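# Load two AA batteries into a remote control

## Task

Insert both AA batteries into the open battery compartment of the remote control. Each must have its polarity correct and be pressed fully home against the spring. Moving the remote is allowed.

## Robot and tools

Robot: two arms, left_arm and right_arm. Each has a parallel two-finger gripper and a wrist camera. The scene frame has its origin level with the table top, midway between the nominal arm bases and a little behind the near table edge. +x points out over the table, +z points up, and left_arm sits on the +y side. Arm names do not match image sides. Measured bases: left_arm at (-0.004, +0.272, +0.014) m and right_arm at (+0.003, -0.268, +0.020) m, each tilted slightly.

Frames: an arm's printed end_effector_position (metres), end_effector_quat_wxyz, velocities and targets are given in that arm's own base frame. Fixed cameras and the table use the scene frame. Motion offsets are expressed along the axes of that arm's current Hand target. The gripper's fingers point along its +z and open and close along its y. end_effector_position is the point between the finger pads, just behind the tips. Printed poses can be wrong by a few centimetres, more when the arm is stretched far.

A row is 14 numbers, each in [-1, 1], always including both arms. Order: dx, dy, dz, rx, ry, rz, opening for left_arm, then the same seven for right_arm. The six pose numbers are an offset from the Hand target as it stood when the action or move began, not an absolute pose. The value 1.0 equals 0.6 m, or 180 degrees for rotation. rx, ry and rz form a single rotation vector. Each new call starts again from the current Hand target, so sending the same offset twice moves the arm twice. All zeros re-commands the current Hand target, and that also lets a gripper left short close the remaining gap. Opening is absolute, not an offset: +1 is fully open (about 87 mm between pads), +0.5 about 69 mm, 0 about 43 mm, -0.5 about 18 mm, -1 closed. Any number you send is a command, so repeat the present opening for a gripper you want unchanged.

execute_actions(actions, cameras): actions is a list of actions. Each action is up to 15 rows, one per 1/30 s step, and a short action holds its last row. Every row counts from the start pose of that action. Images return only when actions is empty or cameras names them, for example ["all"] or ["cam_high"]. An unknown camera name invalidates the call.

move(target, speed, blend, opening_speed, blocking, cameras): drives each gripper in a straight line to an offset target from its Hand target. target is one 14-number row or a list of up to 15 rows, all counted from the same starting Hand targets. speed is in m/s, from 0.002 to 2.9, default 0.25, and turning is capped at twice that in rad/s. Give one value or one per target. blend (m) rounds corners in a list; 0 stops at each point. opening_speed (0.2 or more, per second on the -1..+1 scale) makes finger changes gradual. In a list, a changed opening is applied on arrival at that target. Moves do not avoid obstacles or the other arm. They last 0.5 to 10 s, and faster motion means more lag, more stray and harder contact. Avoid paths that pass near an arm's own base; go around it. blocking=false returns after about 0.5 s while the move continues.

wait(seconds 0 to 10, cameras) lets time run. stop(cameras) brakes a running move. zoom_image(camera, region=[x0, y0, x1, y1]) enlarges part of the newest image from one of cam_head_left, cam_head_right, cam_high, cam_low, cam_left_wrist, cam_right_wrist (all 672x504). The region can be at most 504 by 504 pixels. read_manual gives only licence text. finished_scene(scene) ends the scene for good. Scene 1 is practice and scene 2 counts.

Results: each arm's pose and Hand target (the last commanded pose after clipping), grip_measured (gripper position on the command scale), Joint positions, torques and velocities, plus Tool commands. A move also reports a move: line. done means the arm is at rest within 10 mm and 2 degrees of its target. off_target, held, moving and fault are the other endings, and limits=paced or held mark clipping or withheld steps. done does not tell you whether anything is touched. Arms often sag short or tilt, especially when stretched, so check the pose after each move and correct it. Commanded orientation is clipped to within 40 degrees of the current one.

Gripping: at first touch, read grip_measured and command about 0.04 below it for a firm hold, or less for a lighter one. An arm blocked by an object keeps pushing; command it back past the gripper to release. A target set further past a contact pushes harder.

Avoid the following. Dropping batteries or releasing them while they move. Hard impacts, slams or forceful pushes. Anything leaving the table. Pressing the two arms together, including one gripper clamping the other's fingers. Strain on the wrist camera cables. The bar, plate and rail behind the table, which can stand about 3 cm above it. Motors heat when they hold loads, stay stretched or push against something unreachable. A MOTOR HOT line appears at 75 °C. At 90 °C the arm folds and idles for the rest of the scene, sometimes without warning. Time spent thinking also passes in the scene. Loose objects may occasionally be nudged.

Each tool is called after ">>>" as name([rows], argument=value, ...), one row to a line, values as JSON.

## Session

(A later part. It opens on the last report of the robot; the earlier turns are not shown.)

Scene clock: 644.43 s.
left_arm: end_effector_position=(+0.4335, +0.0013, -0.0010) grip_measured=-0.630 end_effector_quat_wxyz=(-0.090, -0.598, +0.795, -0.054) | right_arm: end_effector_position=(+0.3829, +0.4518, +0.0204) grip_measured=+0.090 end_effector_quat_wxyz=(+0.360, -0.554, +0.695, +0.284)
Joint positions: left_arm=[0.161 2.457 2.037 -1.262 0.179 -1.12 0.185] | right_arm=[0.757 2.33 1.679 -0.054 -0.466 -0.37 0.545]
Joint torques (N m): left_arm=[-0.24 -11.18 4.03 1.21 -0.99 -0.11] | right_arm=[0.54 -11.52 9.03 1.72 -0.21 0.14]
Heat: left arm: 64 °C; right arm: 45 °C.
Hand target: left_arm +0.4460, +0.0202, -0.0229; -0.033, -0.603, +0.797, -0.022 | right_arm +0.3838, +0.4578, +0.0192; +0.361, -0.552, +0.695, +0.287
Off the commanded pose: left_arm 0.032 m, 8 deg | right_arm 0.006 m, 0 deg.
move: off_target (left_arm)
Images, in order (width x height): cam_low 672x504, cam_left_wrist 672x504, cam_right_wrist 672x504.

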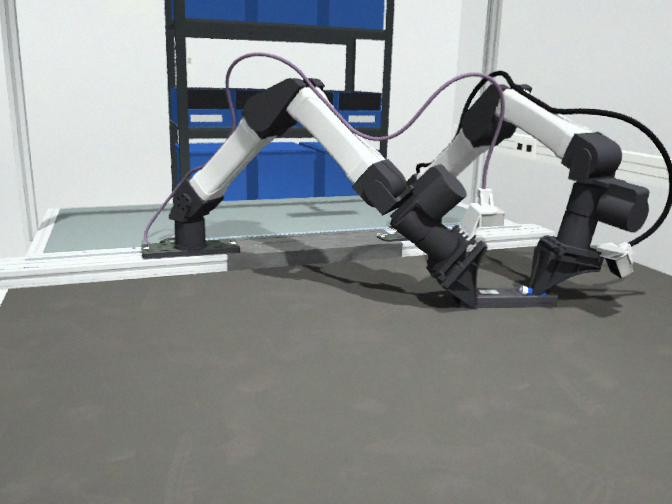

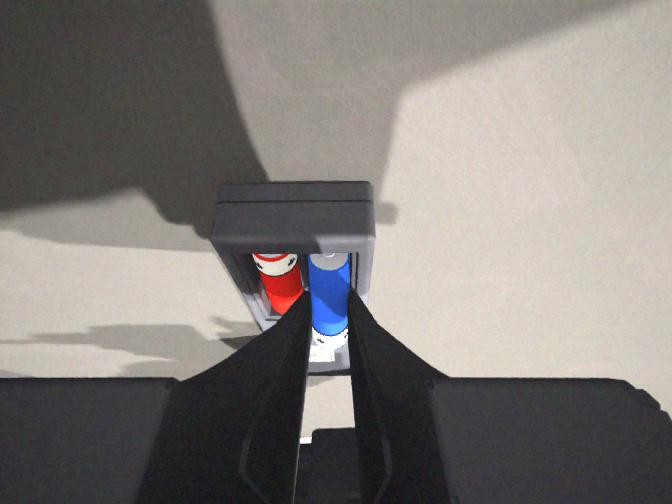

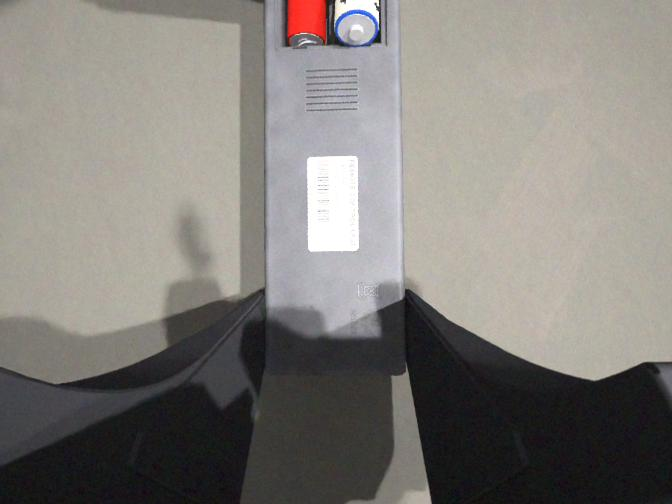

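>>> move(target=[-0.015,0,0.0,0,-0.02,0,-0.68,0,0,0,0,0,0,0.03], speed=0.06, cameras=["cam_low","cam_right_wrist","cam_left_wrist"])

>>> zoom_image(camera="cam_right_wrist", region=[250, 0, 430, 120])

>>> zoom_image(camera="cam_low", region=[490, 240, 590, 310])

>>> zoom_image(camera="cam_left_wrist", region=[190, 170, 400, 370])

Scene clock: 649.63 s.
left_arm: end_effector_position=(+0.4335, +0.0015, -0.0011) grip_measured=-0.630 end_effector_quat_wxyz=(-0.079, -0.597, +0.798, -0.043) | right_arm: end_effector_position=(+0.3829, +0.4518, +0.0204) grip_measured=+0.090 end_effector_quat_wxyz=(+0.360, -0.554, +0.695, +0.284)
Joint positions: left_arm=[0.15 2.444 2.024 -1.25 0.149 -1.127 0.185] | right_arm=[0.757 2.33 1.679 -0.054 -0.466 -0.37 0.545]
Joint torques (N m): left_arm=[0.46 -11.34 4.18 1.32 -1.22 -0.08] | right_arm=[0.54 -11.54 9.03 1.72 -0.21 0.14]
Heat: left arm: 65 °C; right arm: 45 °C.
Hand target: left_arm +0.4484, +0.0288, -0.0238; -0.008, -0.604, +0.797, -0.003 | right_arm +0.3838, +0.4578, +0.0192; +0.361, -0.552, +0.695, +0.287
Off the commanded pose: left_arm 0.038 m, 9 deg | right_arm 0.006 m, 0 deg.
move: off_target (left_arm)
Images, in order (width x height): cam_low 672x504, cam_left_wrist 672x504, cam_right_wrist 672x504.

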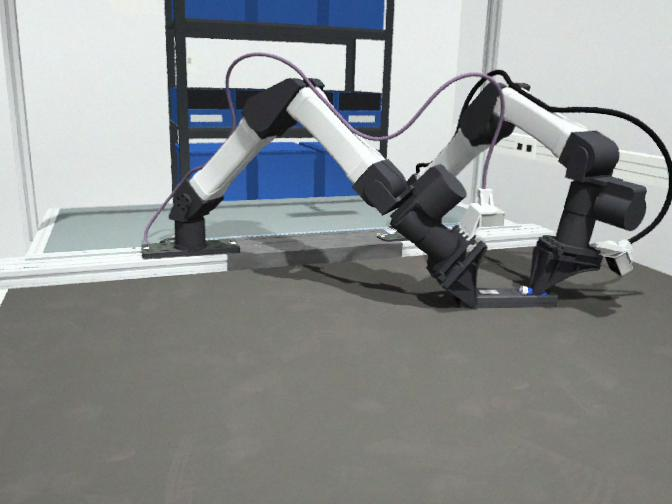

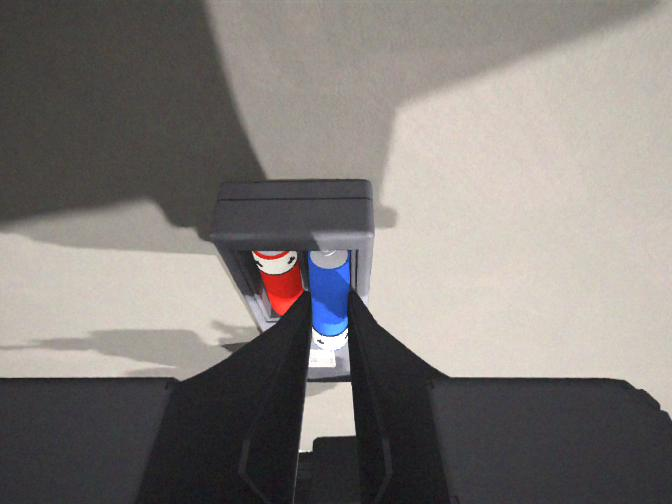

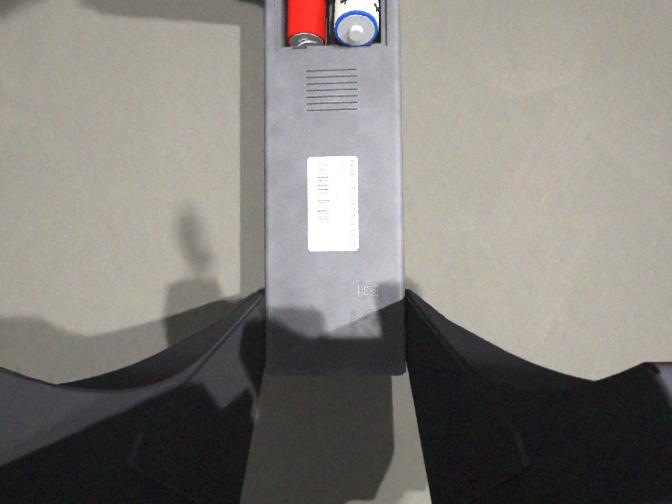

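Scaled by 2.800 from the camera's 672x504 image, which has a finer 960x720 frame.

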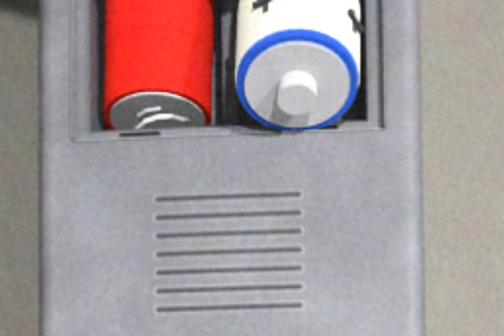

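Scaled by 5.040 from the camera's 672x504 image, which has a finer 960x720 frame.

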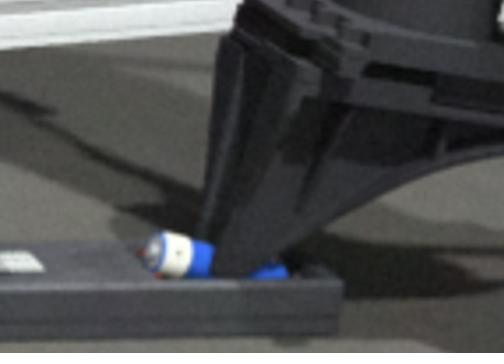

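Scaled by 2.400 from the camera's 672x504 image, which has a finer 960x720 frame.

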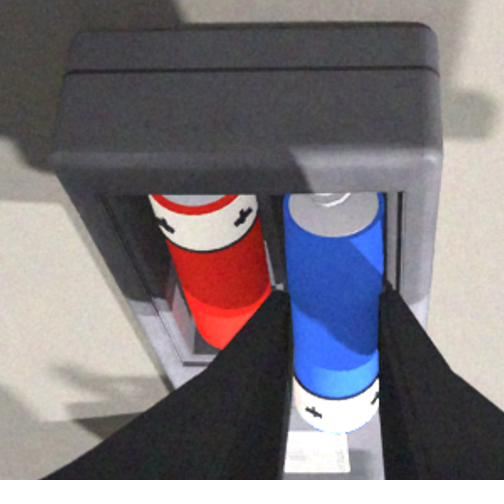

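>>> move([
  [0.04,0,-0.004,0,0.01,0,-0.68,0,0,0,0,0,0,0.03],
  [0.04,0,-0.004,0,0.01,0,-0.4,0,0,0,0,0,0,0.03],
], speed=0.06, opening_speed=0.4, cameras=["cam_low","cam_right_wrist","cam_left_wrist"])

>>> zoom_image(camera="cam_right_wrist", region=[250, 0, 430, 120])

>>> zoom_image(camera="cam_low", region=[490, 240, 590, 310])

>>> zoom_image(camera="cam_left_wrist", region=[190, 170, 400, 370])

Scene clock: 656.80 s.
left_arm: end_effector_position=(+0.4300, -0.0009, -0.0009) grip_measured=-0.401 end_effector_quat_wxyz=(-0.057, -0.600, +0.797, -0.026) | right_arm: end_effector_position=(+0.3832, +0.4517, +0.0204) grip_measured=+0.090 end_effector_quat_wxyz=(+0.360, -0.552, +0.696, +0.284)
Joint positions: left_arm=[0.128 2.396 1.953 -1.202 0.102 -1.158 0.3] | right_arm=[0.757 2.33 1.679 -0.054 -0.464 -0.367 0.545]
Joint torques (N m): left_arm=[-0.92 -10.25 4.25 1.22 -0.6 -0.09] | right_arm=[0.54 -11.52 9.02 1.72 -0.24 0.12]
Heat: left arm: 65 °C; right arm: 45 °C.
Hand target: left_arm +0.4419, +0.0058, -0.0209; -0.020, -0.603, +0.797, -0.012 | right_arm +0.3838, +0.4578, +0.0192; +0.361, -0.552, +0.695, +0.287
Off the commanded pose: left_arm 0.024 m, 4 deg | right_arm 0.006 m, 0 deg.
move: off_target (left_arm); target 2's new opening was sent with left_arm's hand 0.023 m and 5 deg from that target
Images, in order (width x height): cam_low 672x504, cam_left_wrist 672x504, cam_right_wrist 672x504.

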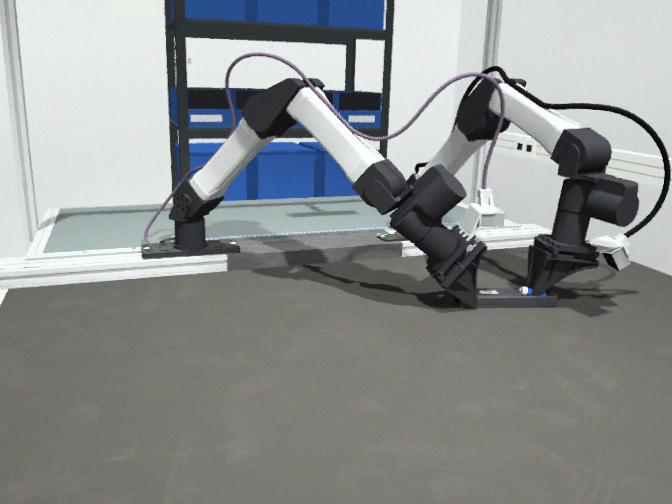

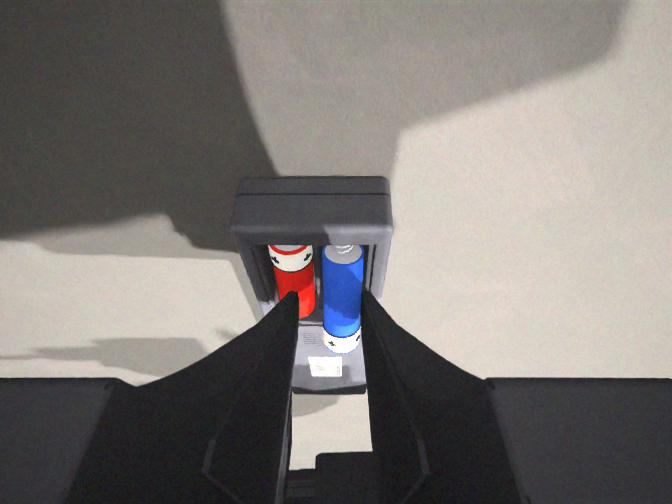

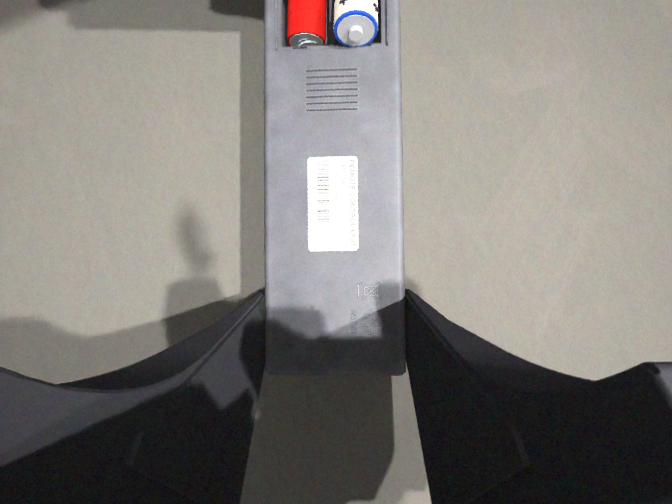

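Scaled by 2.800 from the camera's 672x504 image, which has a finer 960x720 frame.

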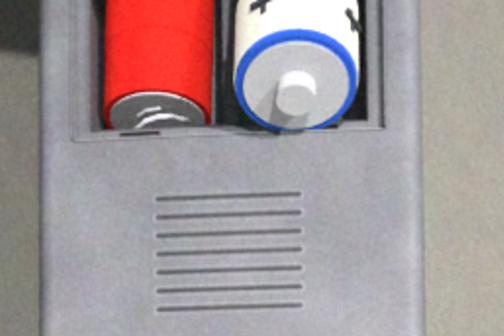

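Scaled by 5.040 from the camera's 672x504 image, which has a finer 960x720 frame.

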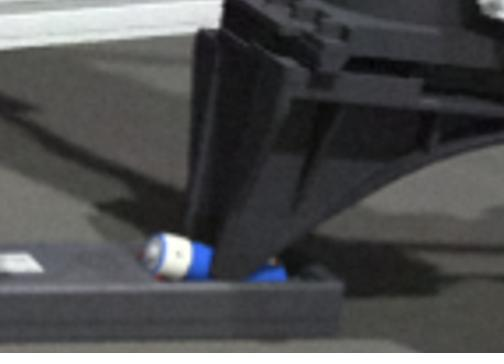

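Scaled by 2.400 from the camera's 672x504 image, which has a finer 960x720 frame.

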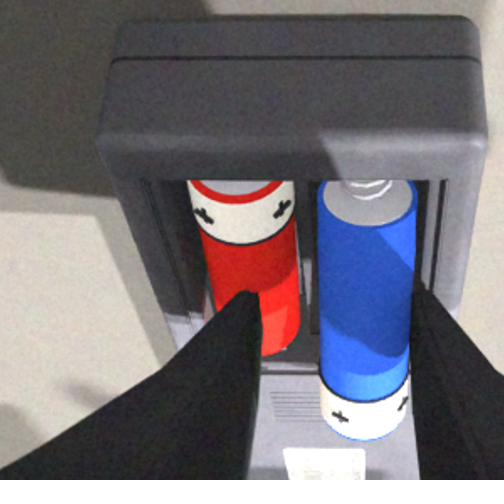

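>>> move([
  [0,0,-0.08,0,0,0,-0.4,0,0,0,0,0,0,0.03],
  [0.02,-0.0,-0.08,0,0,0,-0.92,0,0,0,0,0,0,0.03],
], speed=0.15, cameras=["cam_low","cam_left_wrist"])

>>> zoom_image(camera="cam_left_wrist", region=[190, 170, 400, 370])

>>> zoom_image(camera="cam_low", region=[490, 240, 590, 310])

Scene clock: 666.43 s.
left_arm: end_effector_position=(+0.4346, -0.0059, +0.0119) grip_measured=-0.920 end_effector_quat_wxyz=(-0.042, -0.600, +0.799, -0.006) | right_arm: end_effector_position=(+0.3832, +0.4517, +0.0204) grip_measured=+0.090 end_effector_quat_wxyz=(+0.360, -0.552, +0.696, +0.284)
Joint positions: left_arm=[0.097 2.395 2.015 -1.255 0.054 -1.189 0.04] | right_arm=[0.757 2.33 1.679 -0.054 -0.464 -0.367 0.545]
Joint torques (N m): left_arm=[-0.08 -15.31 7.08 0.25 -0.21 -0.01] | right_arm=[0.54 -11.52 9.03 1.72 -0.24 0.12]
Heat: left arm: 65 °C; right arm: 45 °C.
Hand target: left_arm +0.4395, -0.0037, +0.0277; -0.020, -0.603, +0.797, -0.012 | right_arm +0.3838, +0.4578, +0.0192; +0.361, -0.552, +0.695, +0.287
Off the commanded pose: left_arm 0.017 m, 3 deg | right_arm 0.006 m, 0 deg.
move: off_target (left_arm); target 2's new opening was sent with left_arm's hand 0.017 m and 3 deg from that target
Images, in order (width x height): cam_low 672x504, cam_left_wrist 672x504.

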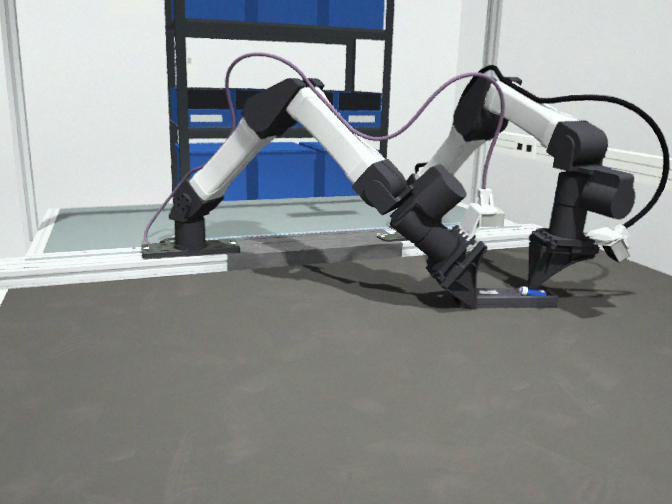

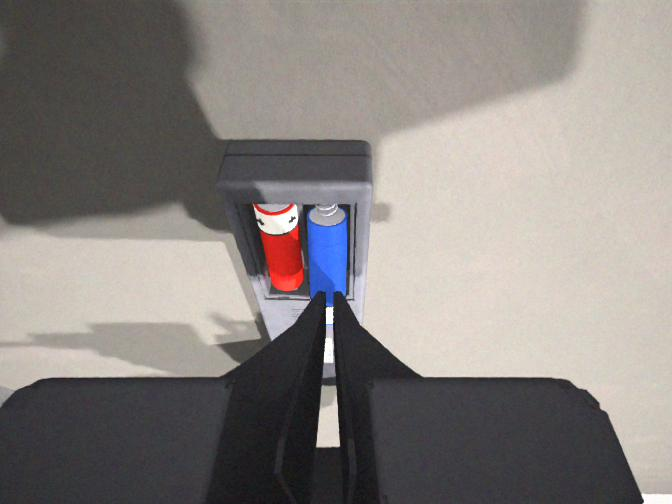

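Scaled by 2.400 from the camera's 672x504 image, which has a finer 960x720 frame.

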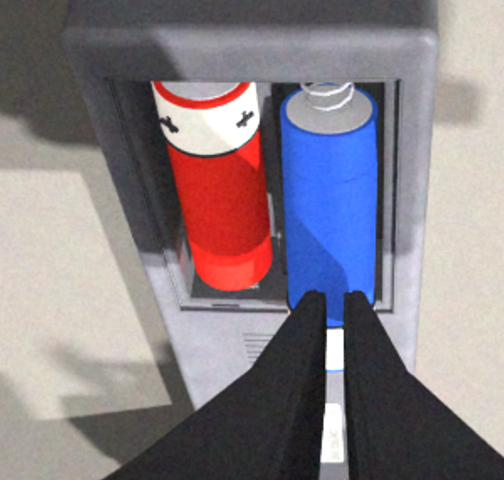

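Scaled by 5.040 from the camera's 672x504 image, which has a finer 960x720 frame.

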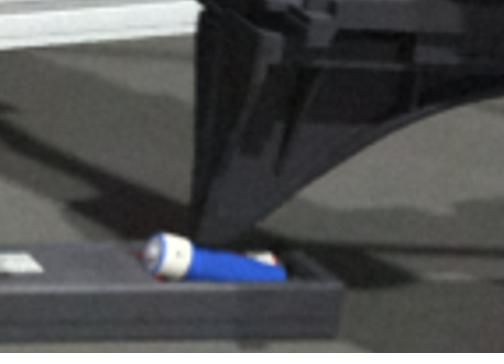

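>>> move(target=[0.026,0.002,0,0,0,0,-0.92,0,0,0,0,0,0,0.03], speed=0.06, cameras=["cam_low","cam_left_wrist"])

>>> zoom_image(camera="cam_left_wrist", region=[190, 170, 400, 370])

>>> zoom_image(camera="cam_low", region=[490, 240, 590, 310])

Scene clock: 674.17 s.
left_arm: end_effector_position=(+0.4286, -0.0168, +0.0134) grip_measured=-0.920 end_effector_quat_wxyz=(-0.044, -0.602, +0.798, -0.001) | right_arm: end_effector_position=(+0.3832, +0.4517, +0.0204) grip_measured=+0.090 end_effector_quat_wxyz=(+0.360, -0.552, +0.696, +0.284)
Joint positions: left_arm=[0.072 2.37 1.977 -1.25 0.05 -1.218 0.04] | right_arm=[0.757 2.33 1.679 -0.054 -0.464 -0.367 0.545]
Joint torques (N m): left_arm=[-0.61 -15.61 5.71 0.44 -0.15 -0.07] | right_arm=[0.55 -11.52 9.03 1.72 -0.24 0.12]
Heat: left arm: 69 °C; right arm: 45 °C.
Hand target: left_arm +0.4341, -0.0184, +0.0284; -0.021, -0.603, +0.797, -0.012 | right_arm +0.3838, +0.4578, +0.0192; +0.361, -0.552, +0.695, +0.287
Off the commanded pose: left_arm 0.016 m, 3 deg | right_arm 0.006 m, 0 deg.
move: off_target (left_arm)
Images, in order (width x height): cam_low 672x504, cam_left_wrist 672x504.

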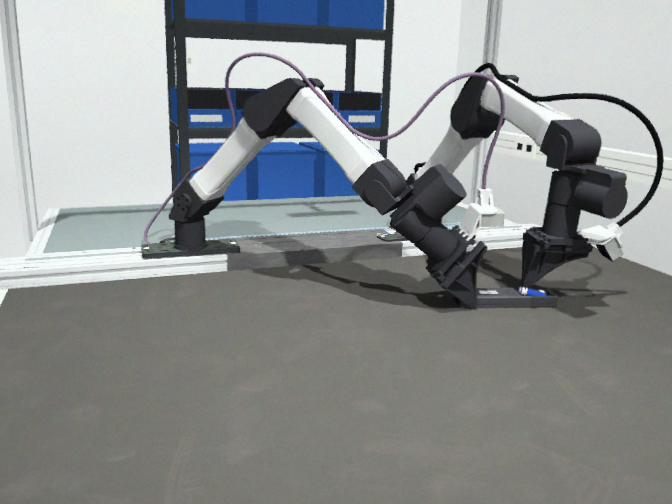

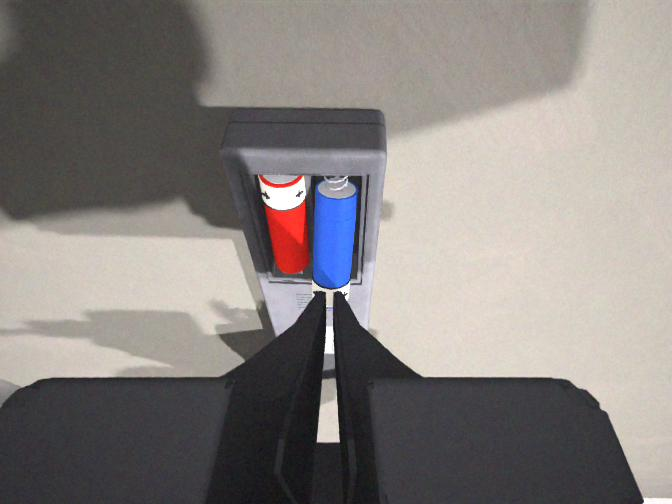

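Scaled by 2.400 from the camera's 672x504 image, which has a finer 960x720 frame.

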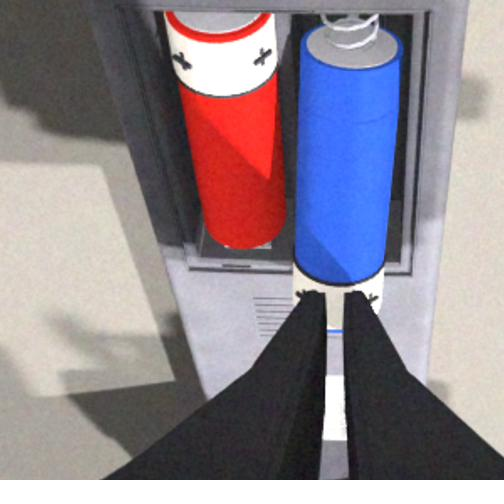

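Scaled by 5.040 from the camera's 672x504 image, which has a finer 960x720 frame.

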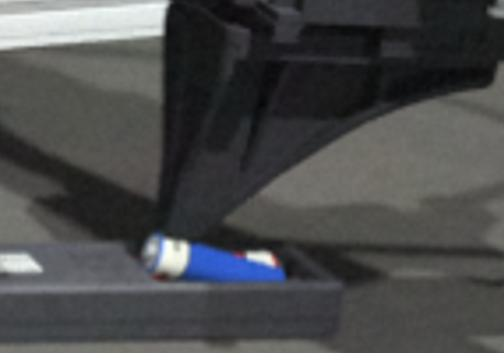

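>>> move(target=[0,0.005,0.07,0,0,0,-0.92,0,0,0,0,0,0,0.03], speed=0.06, cameras=["cam_low","cam_left_wrist"])

>>> zoom_image(camera="cam_left_wrist", region=[190, 170, 400, 370])

>>> zoom_image(camera="cam_low", region=[490, 240, 590, 310])

Scene clock: 682.17 s.
left_arm: end_effector_position=(+0.4277, -0.0169, +0.0119) grip_measured=-0.920 end_effector_quat_wxyz=(-0.022, -0.602, +0.798, -0.016) | right_arm: end_effector_position=(+0.3832, +0.4517, +0.0204) grip_measured=+0.090 end_effector_quat_wxyz=(+0.360, -0.552, +0.696, +0.284)
Joint positions: left_arm=[0.072 2.307 1.866 -1.149 0.05 -1.219 0.04] | right_arm=[0.757 2.33 1.679 -0.054 -0.464 -0.367 0.545]
Joint torques (N m): left_arm=[-0.79 -8.27 2.89 1.11 -0.18 -0.01] | right_arm=[0.54 -11.54 9.03 1.72 -0.24 0.12]
Heat: left arm: 68 °C; right arm: 45 °C.
Hand target: left_arm +0.4305, -0.0194, -0.0136; -0.021, -0.603, +0.797, -0.012 | right_arm +0.3838, +0.4578, +0.0192; +0.361, -0.552, +0.695, +0.287
Off the commanded pose: left_arm 0.026 m, 0 deg | right_arm 0.006 m, 0 deg.
move: off_target (left_arm)
Images, in order (width x height): cam_low 672x504, cam_left_wrist 672x504.

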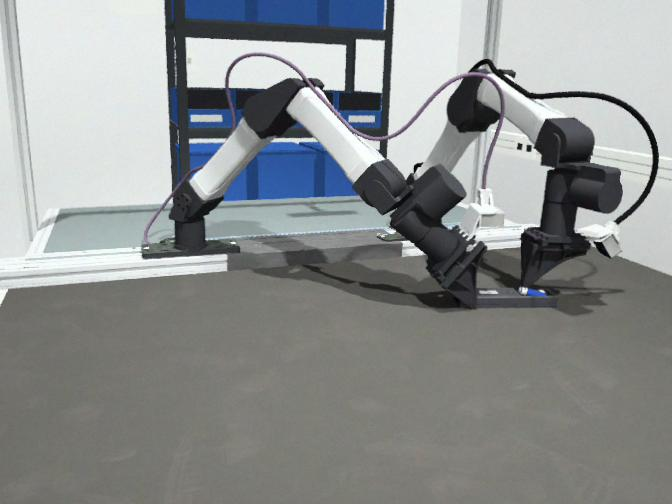

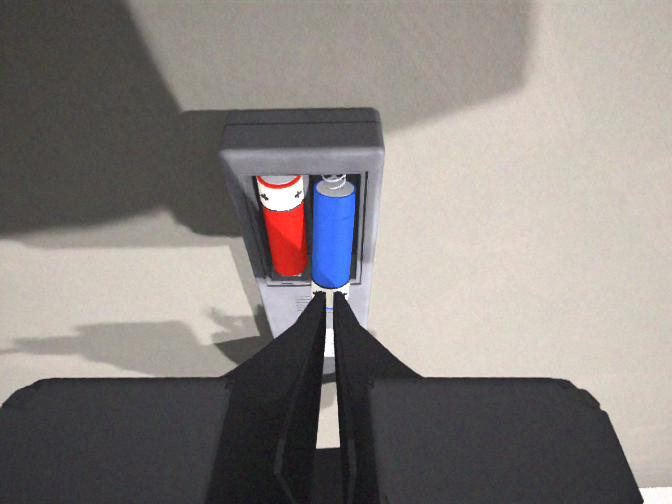

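Scaled by 2.400 from the camera's 672x504 image, which has a finer 960x720 frame.

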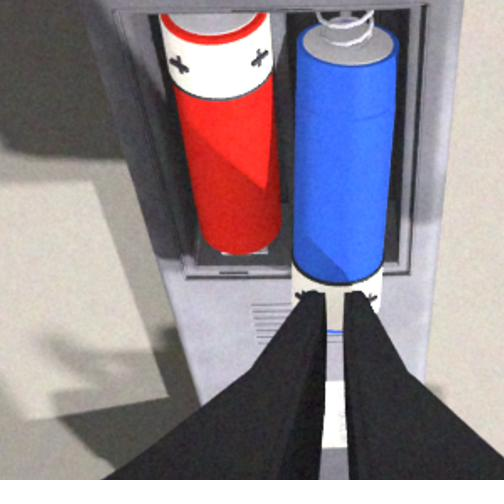

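Scaled by 5.040 from the camera's 672x504 image, which has a finer 960x720 frame.

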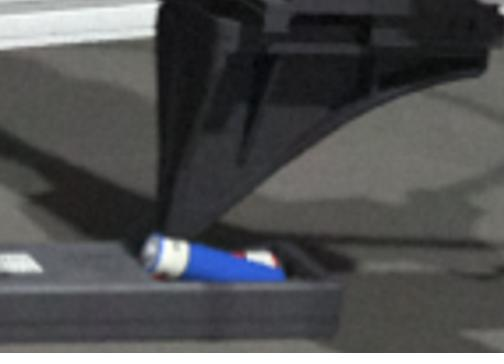

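>>> move([
  [0,0,0.015,0,0,0,-0.92,0,0,0,0,0,0,0.03],
  [-0.032,0,0.015,0,0,0,-0.92,0,0,0,0,0,0,0.03],
], blend=[0.005,0], speed=0.05, cameras=["cam_low","cam_left_wrist","cam_right_wrist"])

>>> zoom_image(camera="cam_left_wrist", region=[190, 170, 400, 370])

>>> zoom_image(camera="cam_low", region=[490, 240, 590, 310])

>>> zoom_image(camera="cam_right_wrist", region=[250, 0, 430, 120])

Scene clock: 688.73 s.
left_arm: end_effector_position=(+0.4298, -0.0098, +0.0093) grip_measured=-0.919 end_effector_quat_wxyz=(-0.027, -0.606, +0.795, -0.034) | right_arm: end_effector_position=(+0.3832, +0.4517, +0.0204) grip_measured=+0.090 end_effector_quat_wxyz=(+0.360, -0.552, +0.696, +0.284)
Joint positions: left_arm=[0.103 2.309 1.853 -1.124 0.086 -1.2 0.04] | right_arm=[0.757 2.33 1.679 -0.054 -0.464 -0.367 0.545]
Joint torques (N m): left_arm=[0.13 -5.53 6.61 0.97 -0.51 0.17] | right_arm=[0.54 -11.52 9.03 1.72 -0.24 0.12]
Heat: left arm: 66 °C; right arm: 45 °C.
Hand target: left_arm +0.4356, -0.0013, -0.0234; -0.021, -0.603, +0.797, -0.012 | right_arm +0.3838, +0.4578, +0.0192; +0.361, -0.552, +0.695, +0.287
Off the commanded pose: left_arm 0.034 m, 3 deg | right_arm 0.006 m, 0 deg.
move: off_target (left_arm)
Images, in order (width x height): cam_low 672x504, cam_left_wrist 672x504, cam_right_wrist 672x504.

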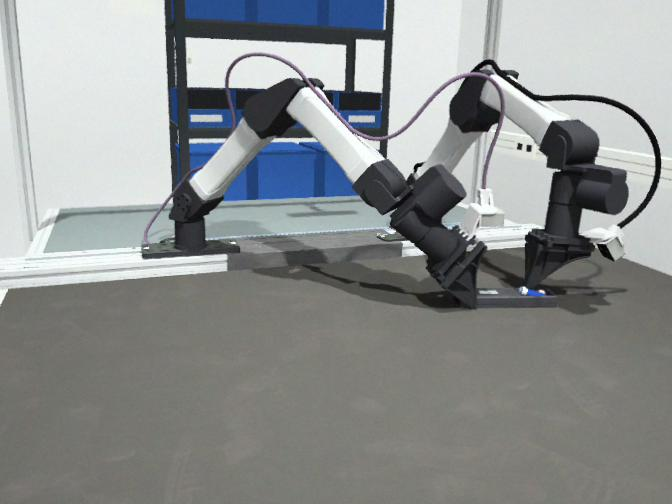

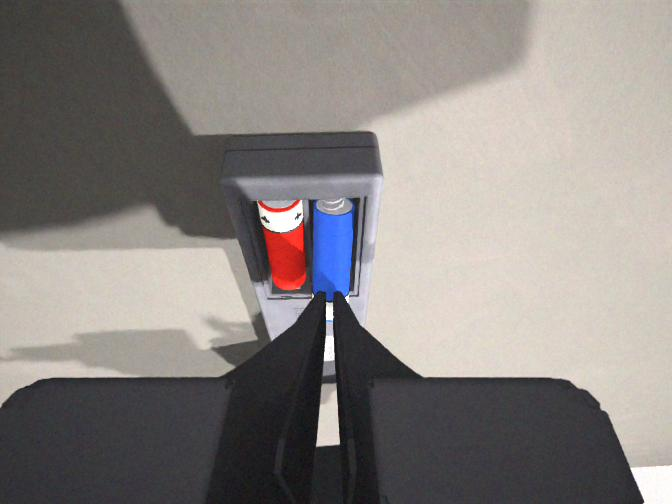

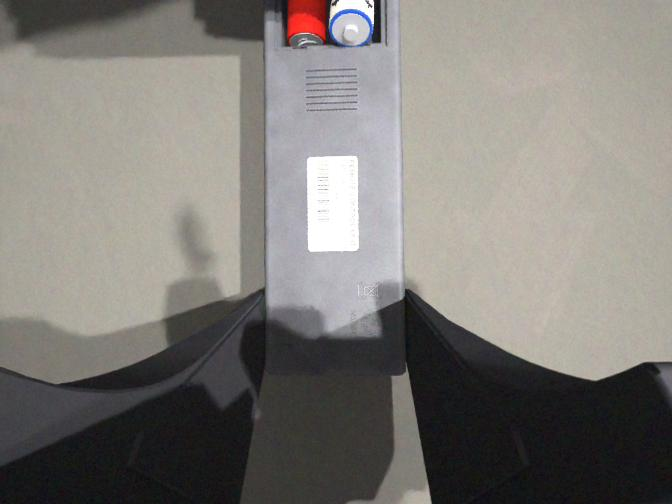

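Scaled by 2.400 from the camera's 672x504 image, which has a finer 960x720 frame.

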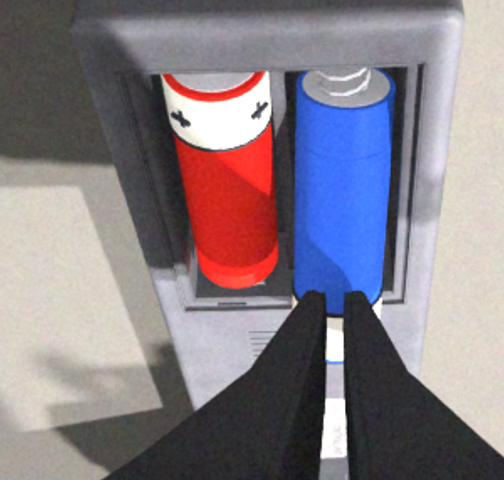

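Scaled by 5.040 from the camera's 672x504 image, which has a finer 960x720 frame.

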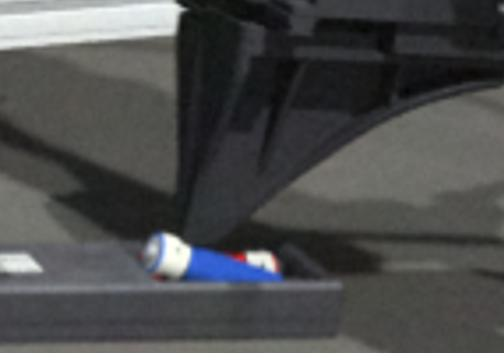

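Scaled by 2.800 from the camera's 672x504 image, which has a finer 960x720 frame.

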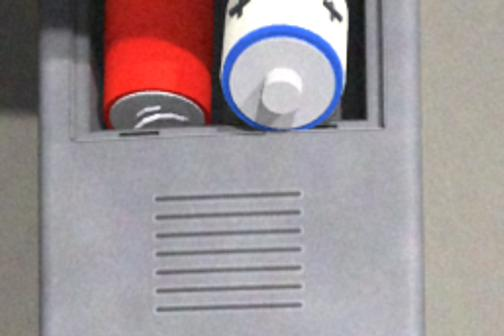

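>>> move([
  [-0.005,0,-0.075,0,0,0,-0.92,0,0,0,0,0,0,0.03],
  [-0.005,-0.002,-0.08,0,0,0,-0.35,0,0,0,0,0,0,0.03],
], speed=0.1, cameras=["cam_low","cam_left_wrist","cam_right_wrist"])

>>> zoom_image(camera="cam_left_wrist", region=[190, 170, 400, 370])

>>> zoom_image(camera="cam_right_wrist", region=[250, 0, 430, 120])

Scene clock: 698.77 s.
left_arm: end_effector_position=(+0.4322, -0.0035, +0.0209) grip_measured=-0.350 end_effector_quat_wxyz=(-0.030, -0.604, +0.797, -0.014) | right_arm: end_effector_position=(+0.3832, +0.4517, +0.0204) grip_measured=+0.090 end_effector_quat_wxyz=(+0.360, -0.552, +0.696, +0.284)
Joint positions: left_arm=[0.104 2.345 1.965 -1.229 0.055 -1.192 0.325] | right_arm=[0.757 2.33 1.679 -0.054 -0.464 -0.367 0.545]
Joint torques (N m): left_arm=[0.72 -10.71 10.44 0.17 -0.21 0.16] | right_arm=[0.54 -11.54 9.02 1.72 -0.24 0.12]
Heat: left arm: 63 °C; right arm: 45 °C.
Hand target: left_arm +0.4385, +0.0035, +0.0244; -0.020, -0.603, +0.797, -0.012 | right_arm +0.3838, +0.4578, +0.0192; +0.361, -0.552, +0.695, +0.287
Off the commanded pose: left_arm 0.010 m, 1 deg | right_arm 0.006 m, 0 deg.
move: done
Images, in order (width x height): cam_low 672x504, cam_left_wrist 672x504, cam_right_wrist 672x504.

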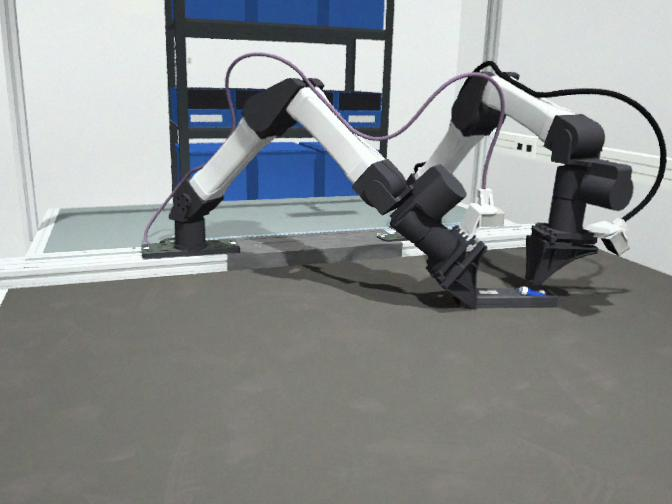

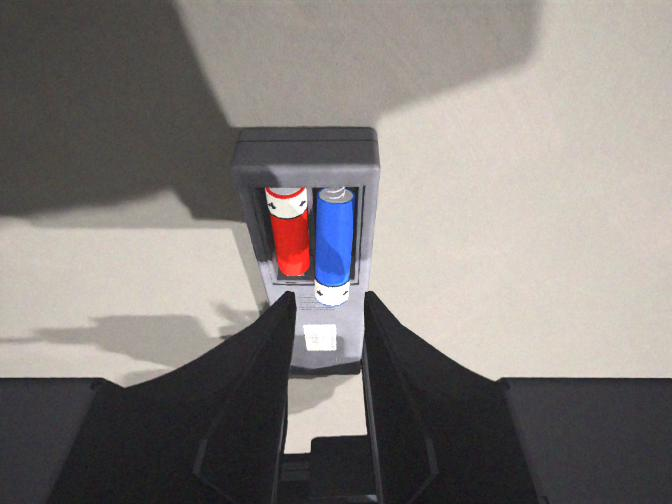

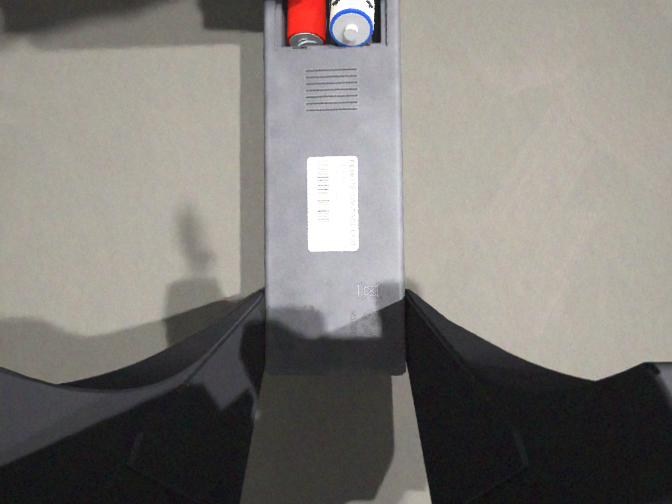

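Scaled by 2.400 from the camera's 672x504 image, which has a finer 960x720 frame.

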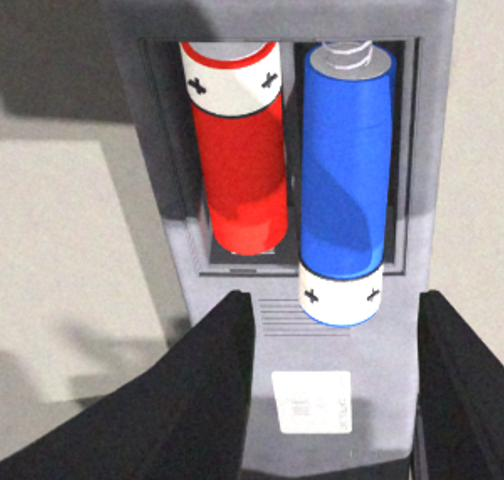

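Scaled by 2.800 from the camera's 672x504 image, which has a finer 960x720 frame.

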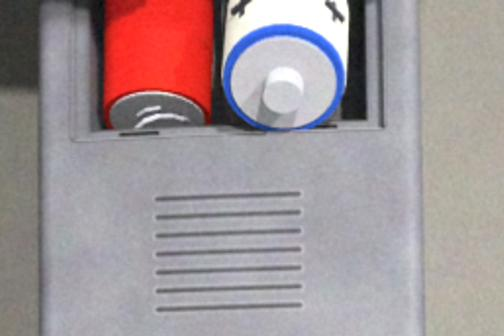

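>>> move([
  [0.006,0.0,0.036,0,0,0,-0.35,0,0,0,0,0,0,0.03],
  [0.006,0,0.036,0,0,0,-0.68,0,0,0,0,0,0,0.03],
], speed=0.08, opening_speed=0.5, cameras=["cam_low","cam_left_wrist","cam_right_wrist"])

>>> zoom_image(camera="cam_left_wrist", region=[190, 170, 400, 370])

>>> zoom_image(camera="cam_right_wrist", region=[250, 0, 430, 120])

Scene clock: 707.53 s.
left_arm: end_effector_position=(+0.4334, -0.0034, +0.0077) grip_measured=-0.680 end_effector_quat_wxyz=(-0.030, -0.604, +0.797, -0.014) | right_arm: end_effector_position=(+0.3832, +0.4517, +0.0204) grip_measured=+0.090 end_effector_quat_wxyz=(+0.360, -0.552, +0.696, +0.284)
Joint positions: left_arm=[0.104 2.358 1.935 -1.184 0.055 -1.192 0.16] | right_arm=[0.757 2.33 1.679 -0.054 -0.464 -0.367 0.545]
Joint torques (N m): left_arm=[-0.01 -11.19 6.37 0.54 -0.2 0.1] | right_arm=[0.54 -11.54 9.02 1.72 -0.24 0.12]
Heat: left arm: 64 °C; right arm: 45 °C.
Hand target: left_arm +0.4370, -0.0010, +0.0029; -0.021, -0.603, +0.797, -0.012 | right_arm +0.3838, +0.4578, +0.0192; +0.361, -0.552, +0.695, +0.287
Off the commanded pose: left_arm 0.006 m, 1 deg | right_arm 0.006 m, 0 deg.
move: done
Images, in order (width x height): cam_low 672x504, cam_left_wrist 672x504, cam_right_wrist 672x504.

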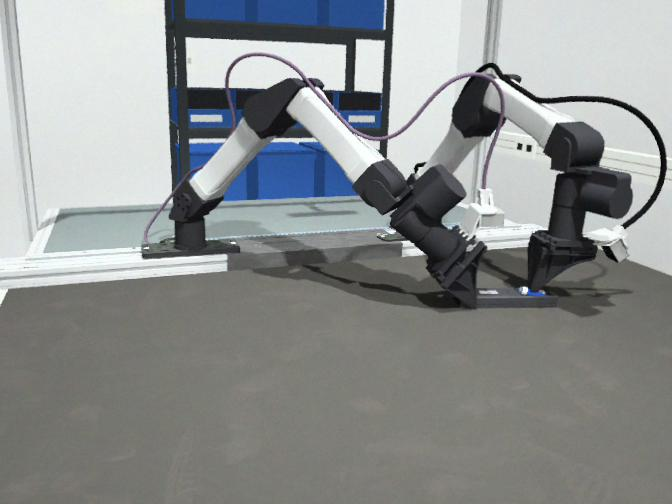

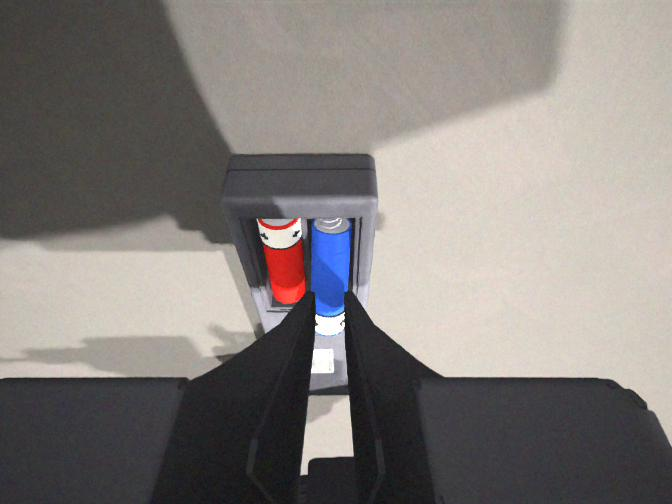

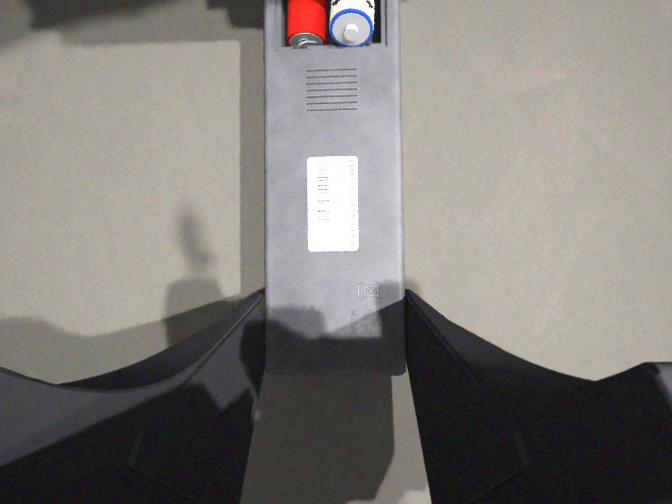

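Scaled by 2.400 from the camera's 672x504 image, which has a finer 960x720 frame.

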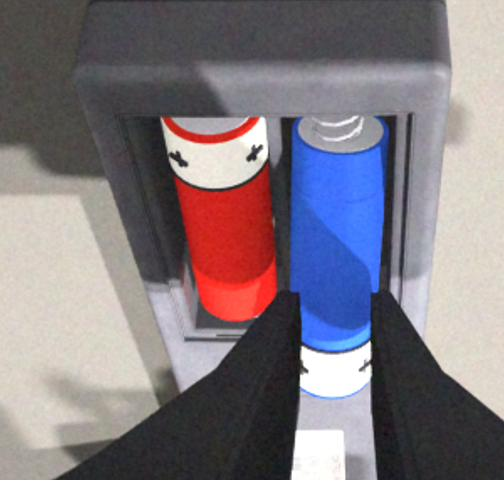

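Scaled by 2.800 from the camera's 672x504 image, which has a finer 960x720 frame.

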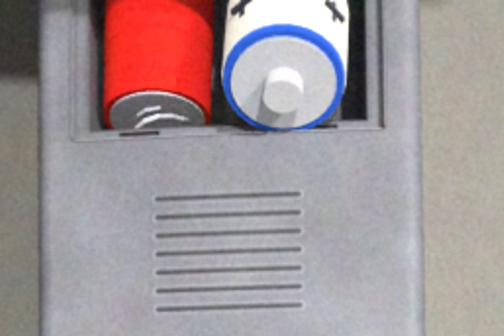

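>>> move([
  [0,0,0.013,0,0,0,-0.65,0,0,0,0,0,0,0.03],
  [0,0,0.013,0,0,0,-0.72,0,0,0,0,0,0,0.03],
  [-0.03,-0.015,0.013,0,0,0,-0.72,0,0,0,0,0,0,0.03],
], speed=0.06, cameras=["cam_low","cam_left_wrist","cam_right_wrist"])

>>> zoom_image(camera="cam_left_wrist", region=[190, 170, 400, 370])

>>> zoom_image(camera="cam_right_wrist", region=[250, 0, 430, 120])

>>> zoom_image(camera="cam_low", region=[490, 240, 590, 310])

Scene clock: 714.87 s.
left_arm: end_effector_position=(+0.4366, +0.0037, +0.0033) grip_measured=-0.719 end_effector_quat_wxyz=(-0.041, -0.601, +0.798, -0.012) | right_arm: end_effector_position=(+0.3832, +0.4517, +0.0204) grip_measured=+0.090 end_effector_quat_wxyz=(+0.360, -0.552, +0.696, +0.284)
Joint positions: left_arm=[0.121 2.408 2.003 -1.226 0.062 -1.168 0.14] | right_arm=[0.757 2.33 1.679 -0.054 -0.464 -0.367 0.545]
Joint torques (N m): left_arm=[0.91 -9.44 9.52 0.68 -0.25 0.08] | right_arm=[0.54 -11.54 9.03 1.72 -0.24 0.12]
Heat: left arm: 63 °C; right arm: 45 °C.
Hand target: left_arm +0.4504, +0.0135, -0.0057; -0.021, -0.603, +0.797, -0.012 | right_arm +0.3838, +0.4578, +0.0192; +0.361, -0.552, +0.695, +0.287
Off the commanded pose: left_arm 0.019 m, 2 deg | right_arm 0.006 m, 0 deg.
move: off_target (left_arm)
Images, in order (width x height): cam_low 672x504, cam_left_wrist 672x504, cam_right_wrist 672x504.

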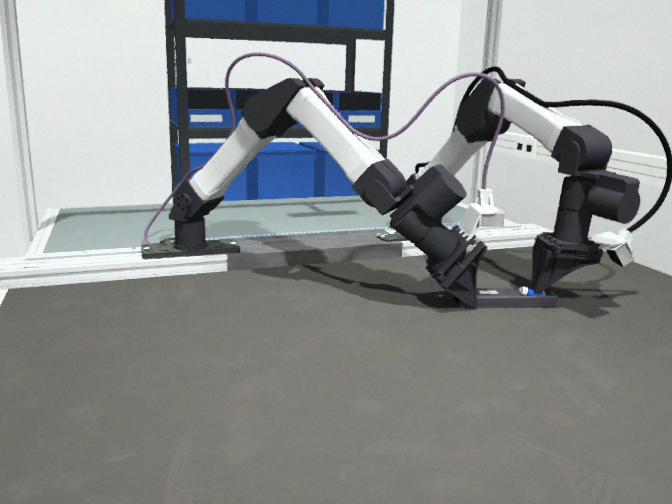

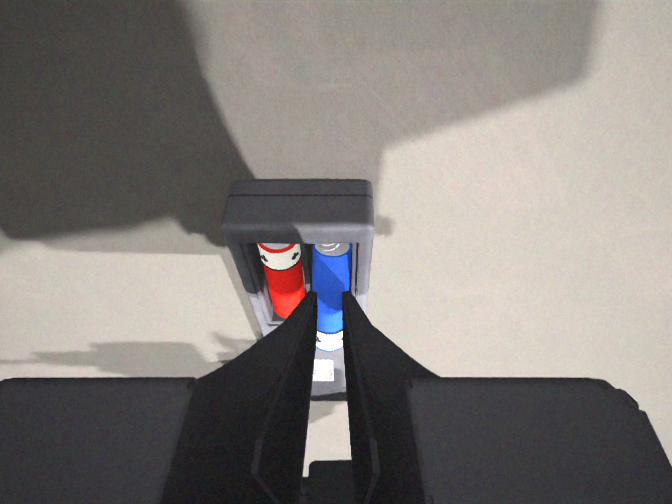

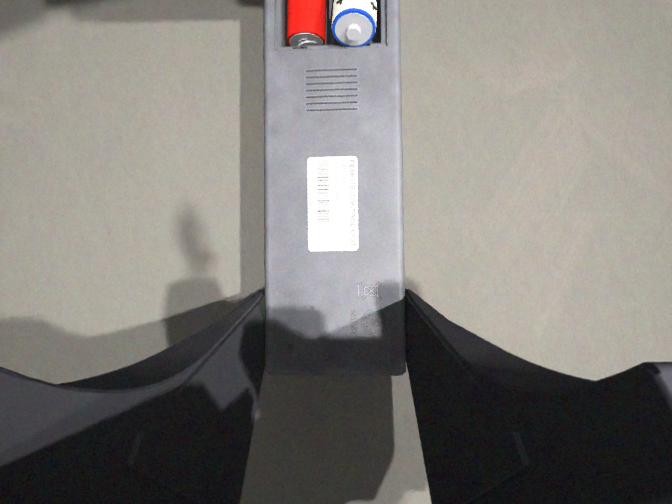

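Scaled by 2.400 from the camera's 672x504 image, which has a finer 960x720 frame.

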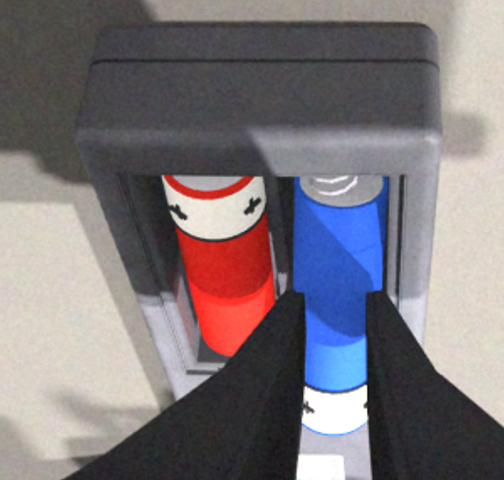

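Scaled by 2.800 from the camera's 672x504 image, which has a finer 960x720 frame.

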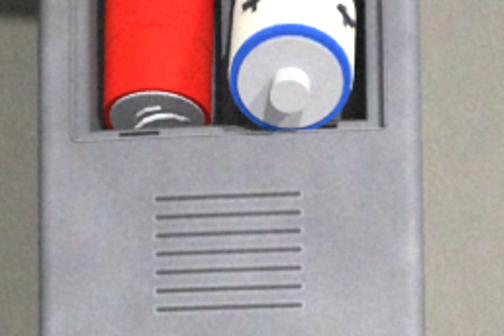

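Scaled by 5.040 from the camera's 672x504 image, which has a finer 960x720 frame.

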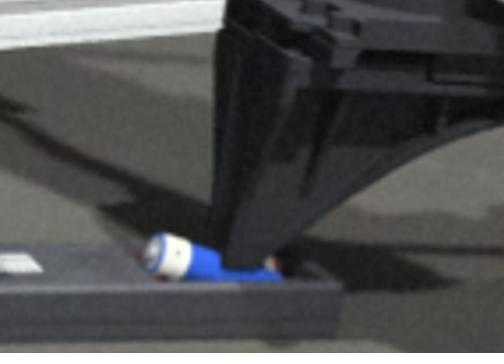

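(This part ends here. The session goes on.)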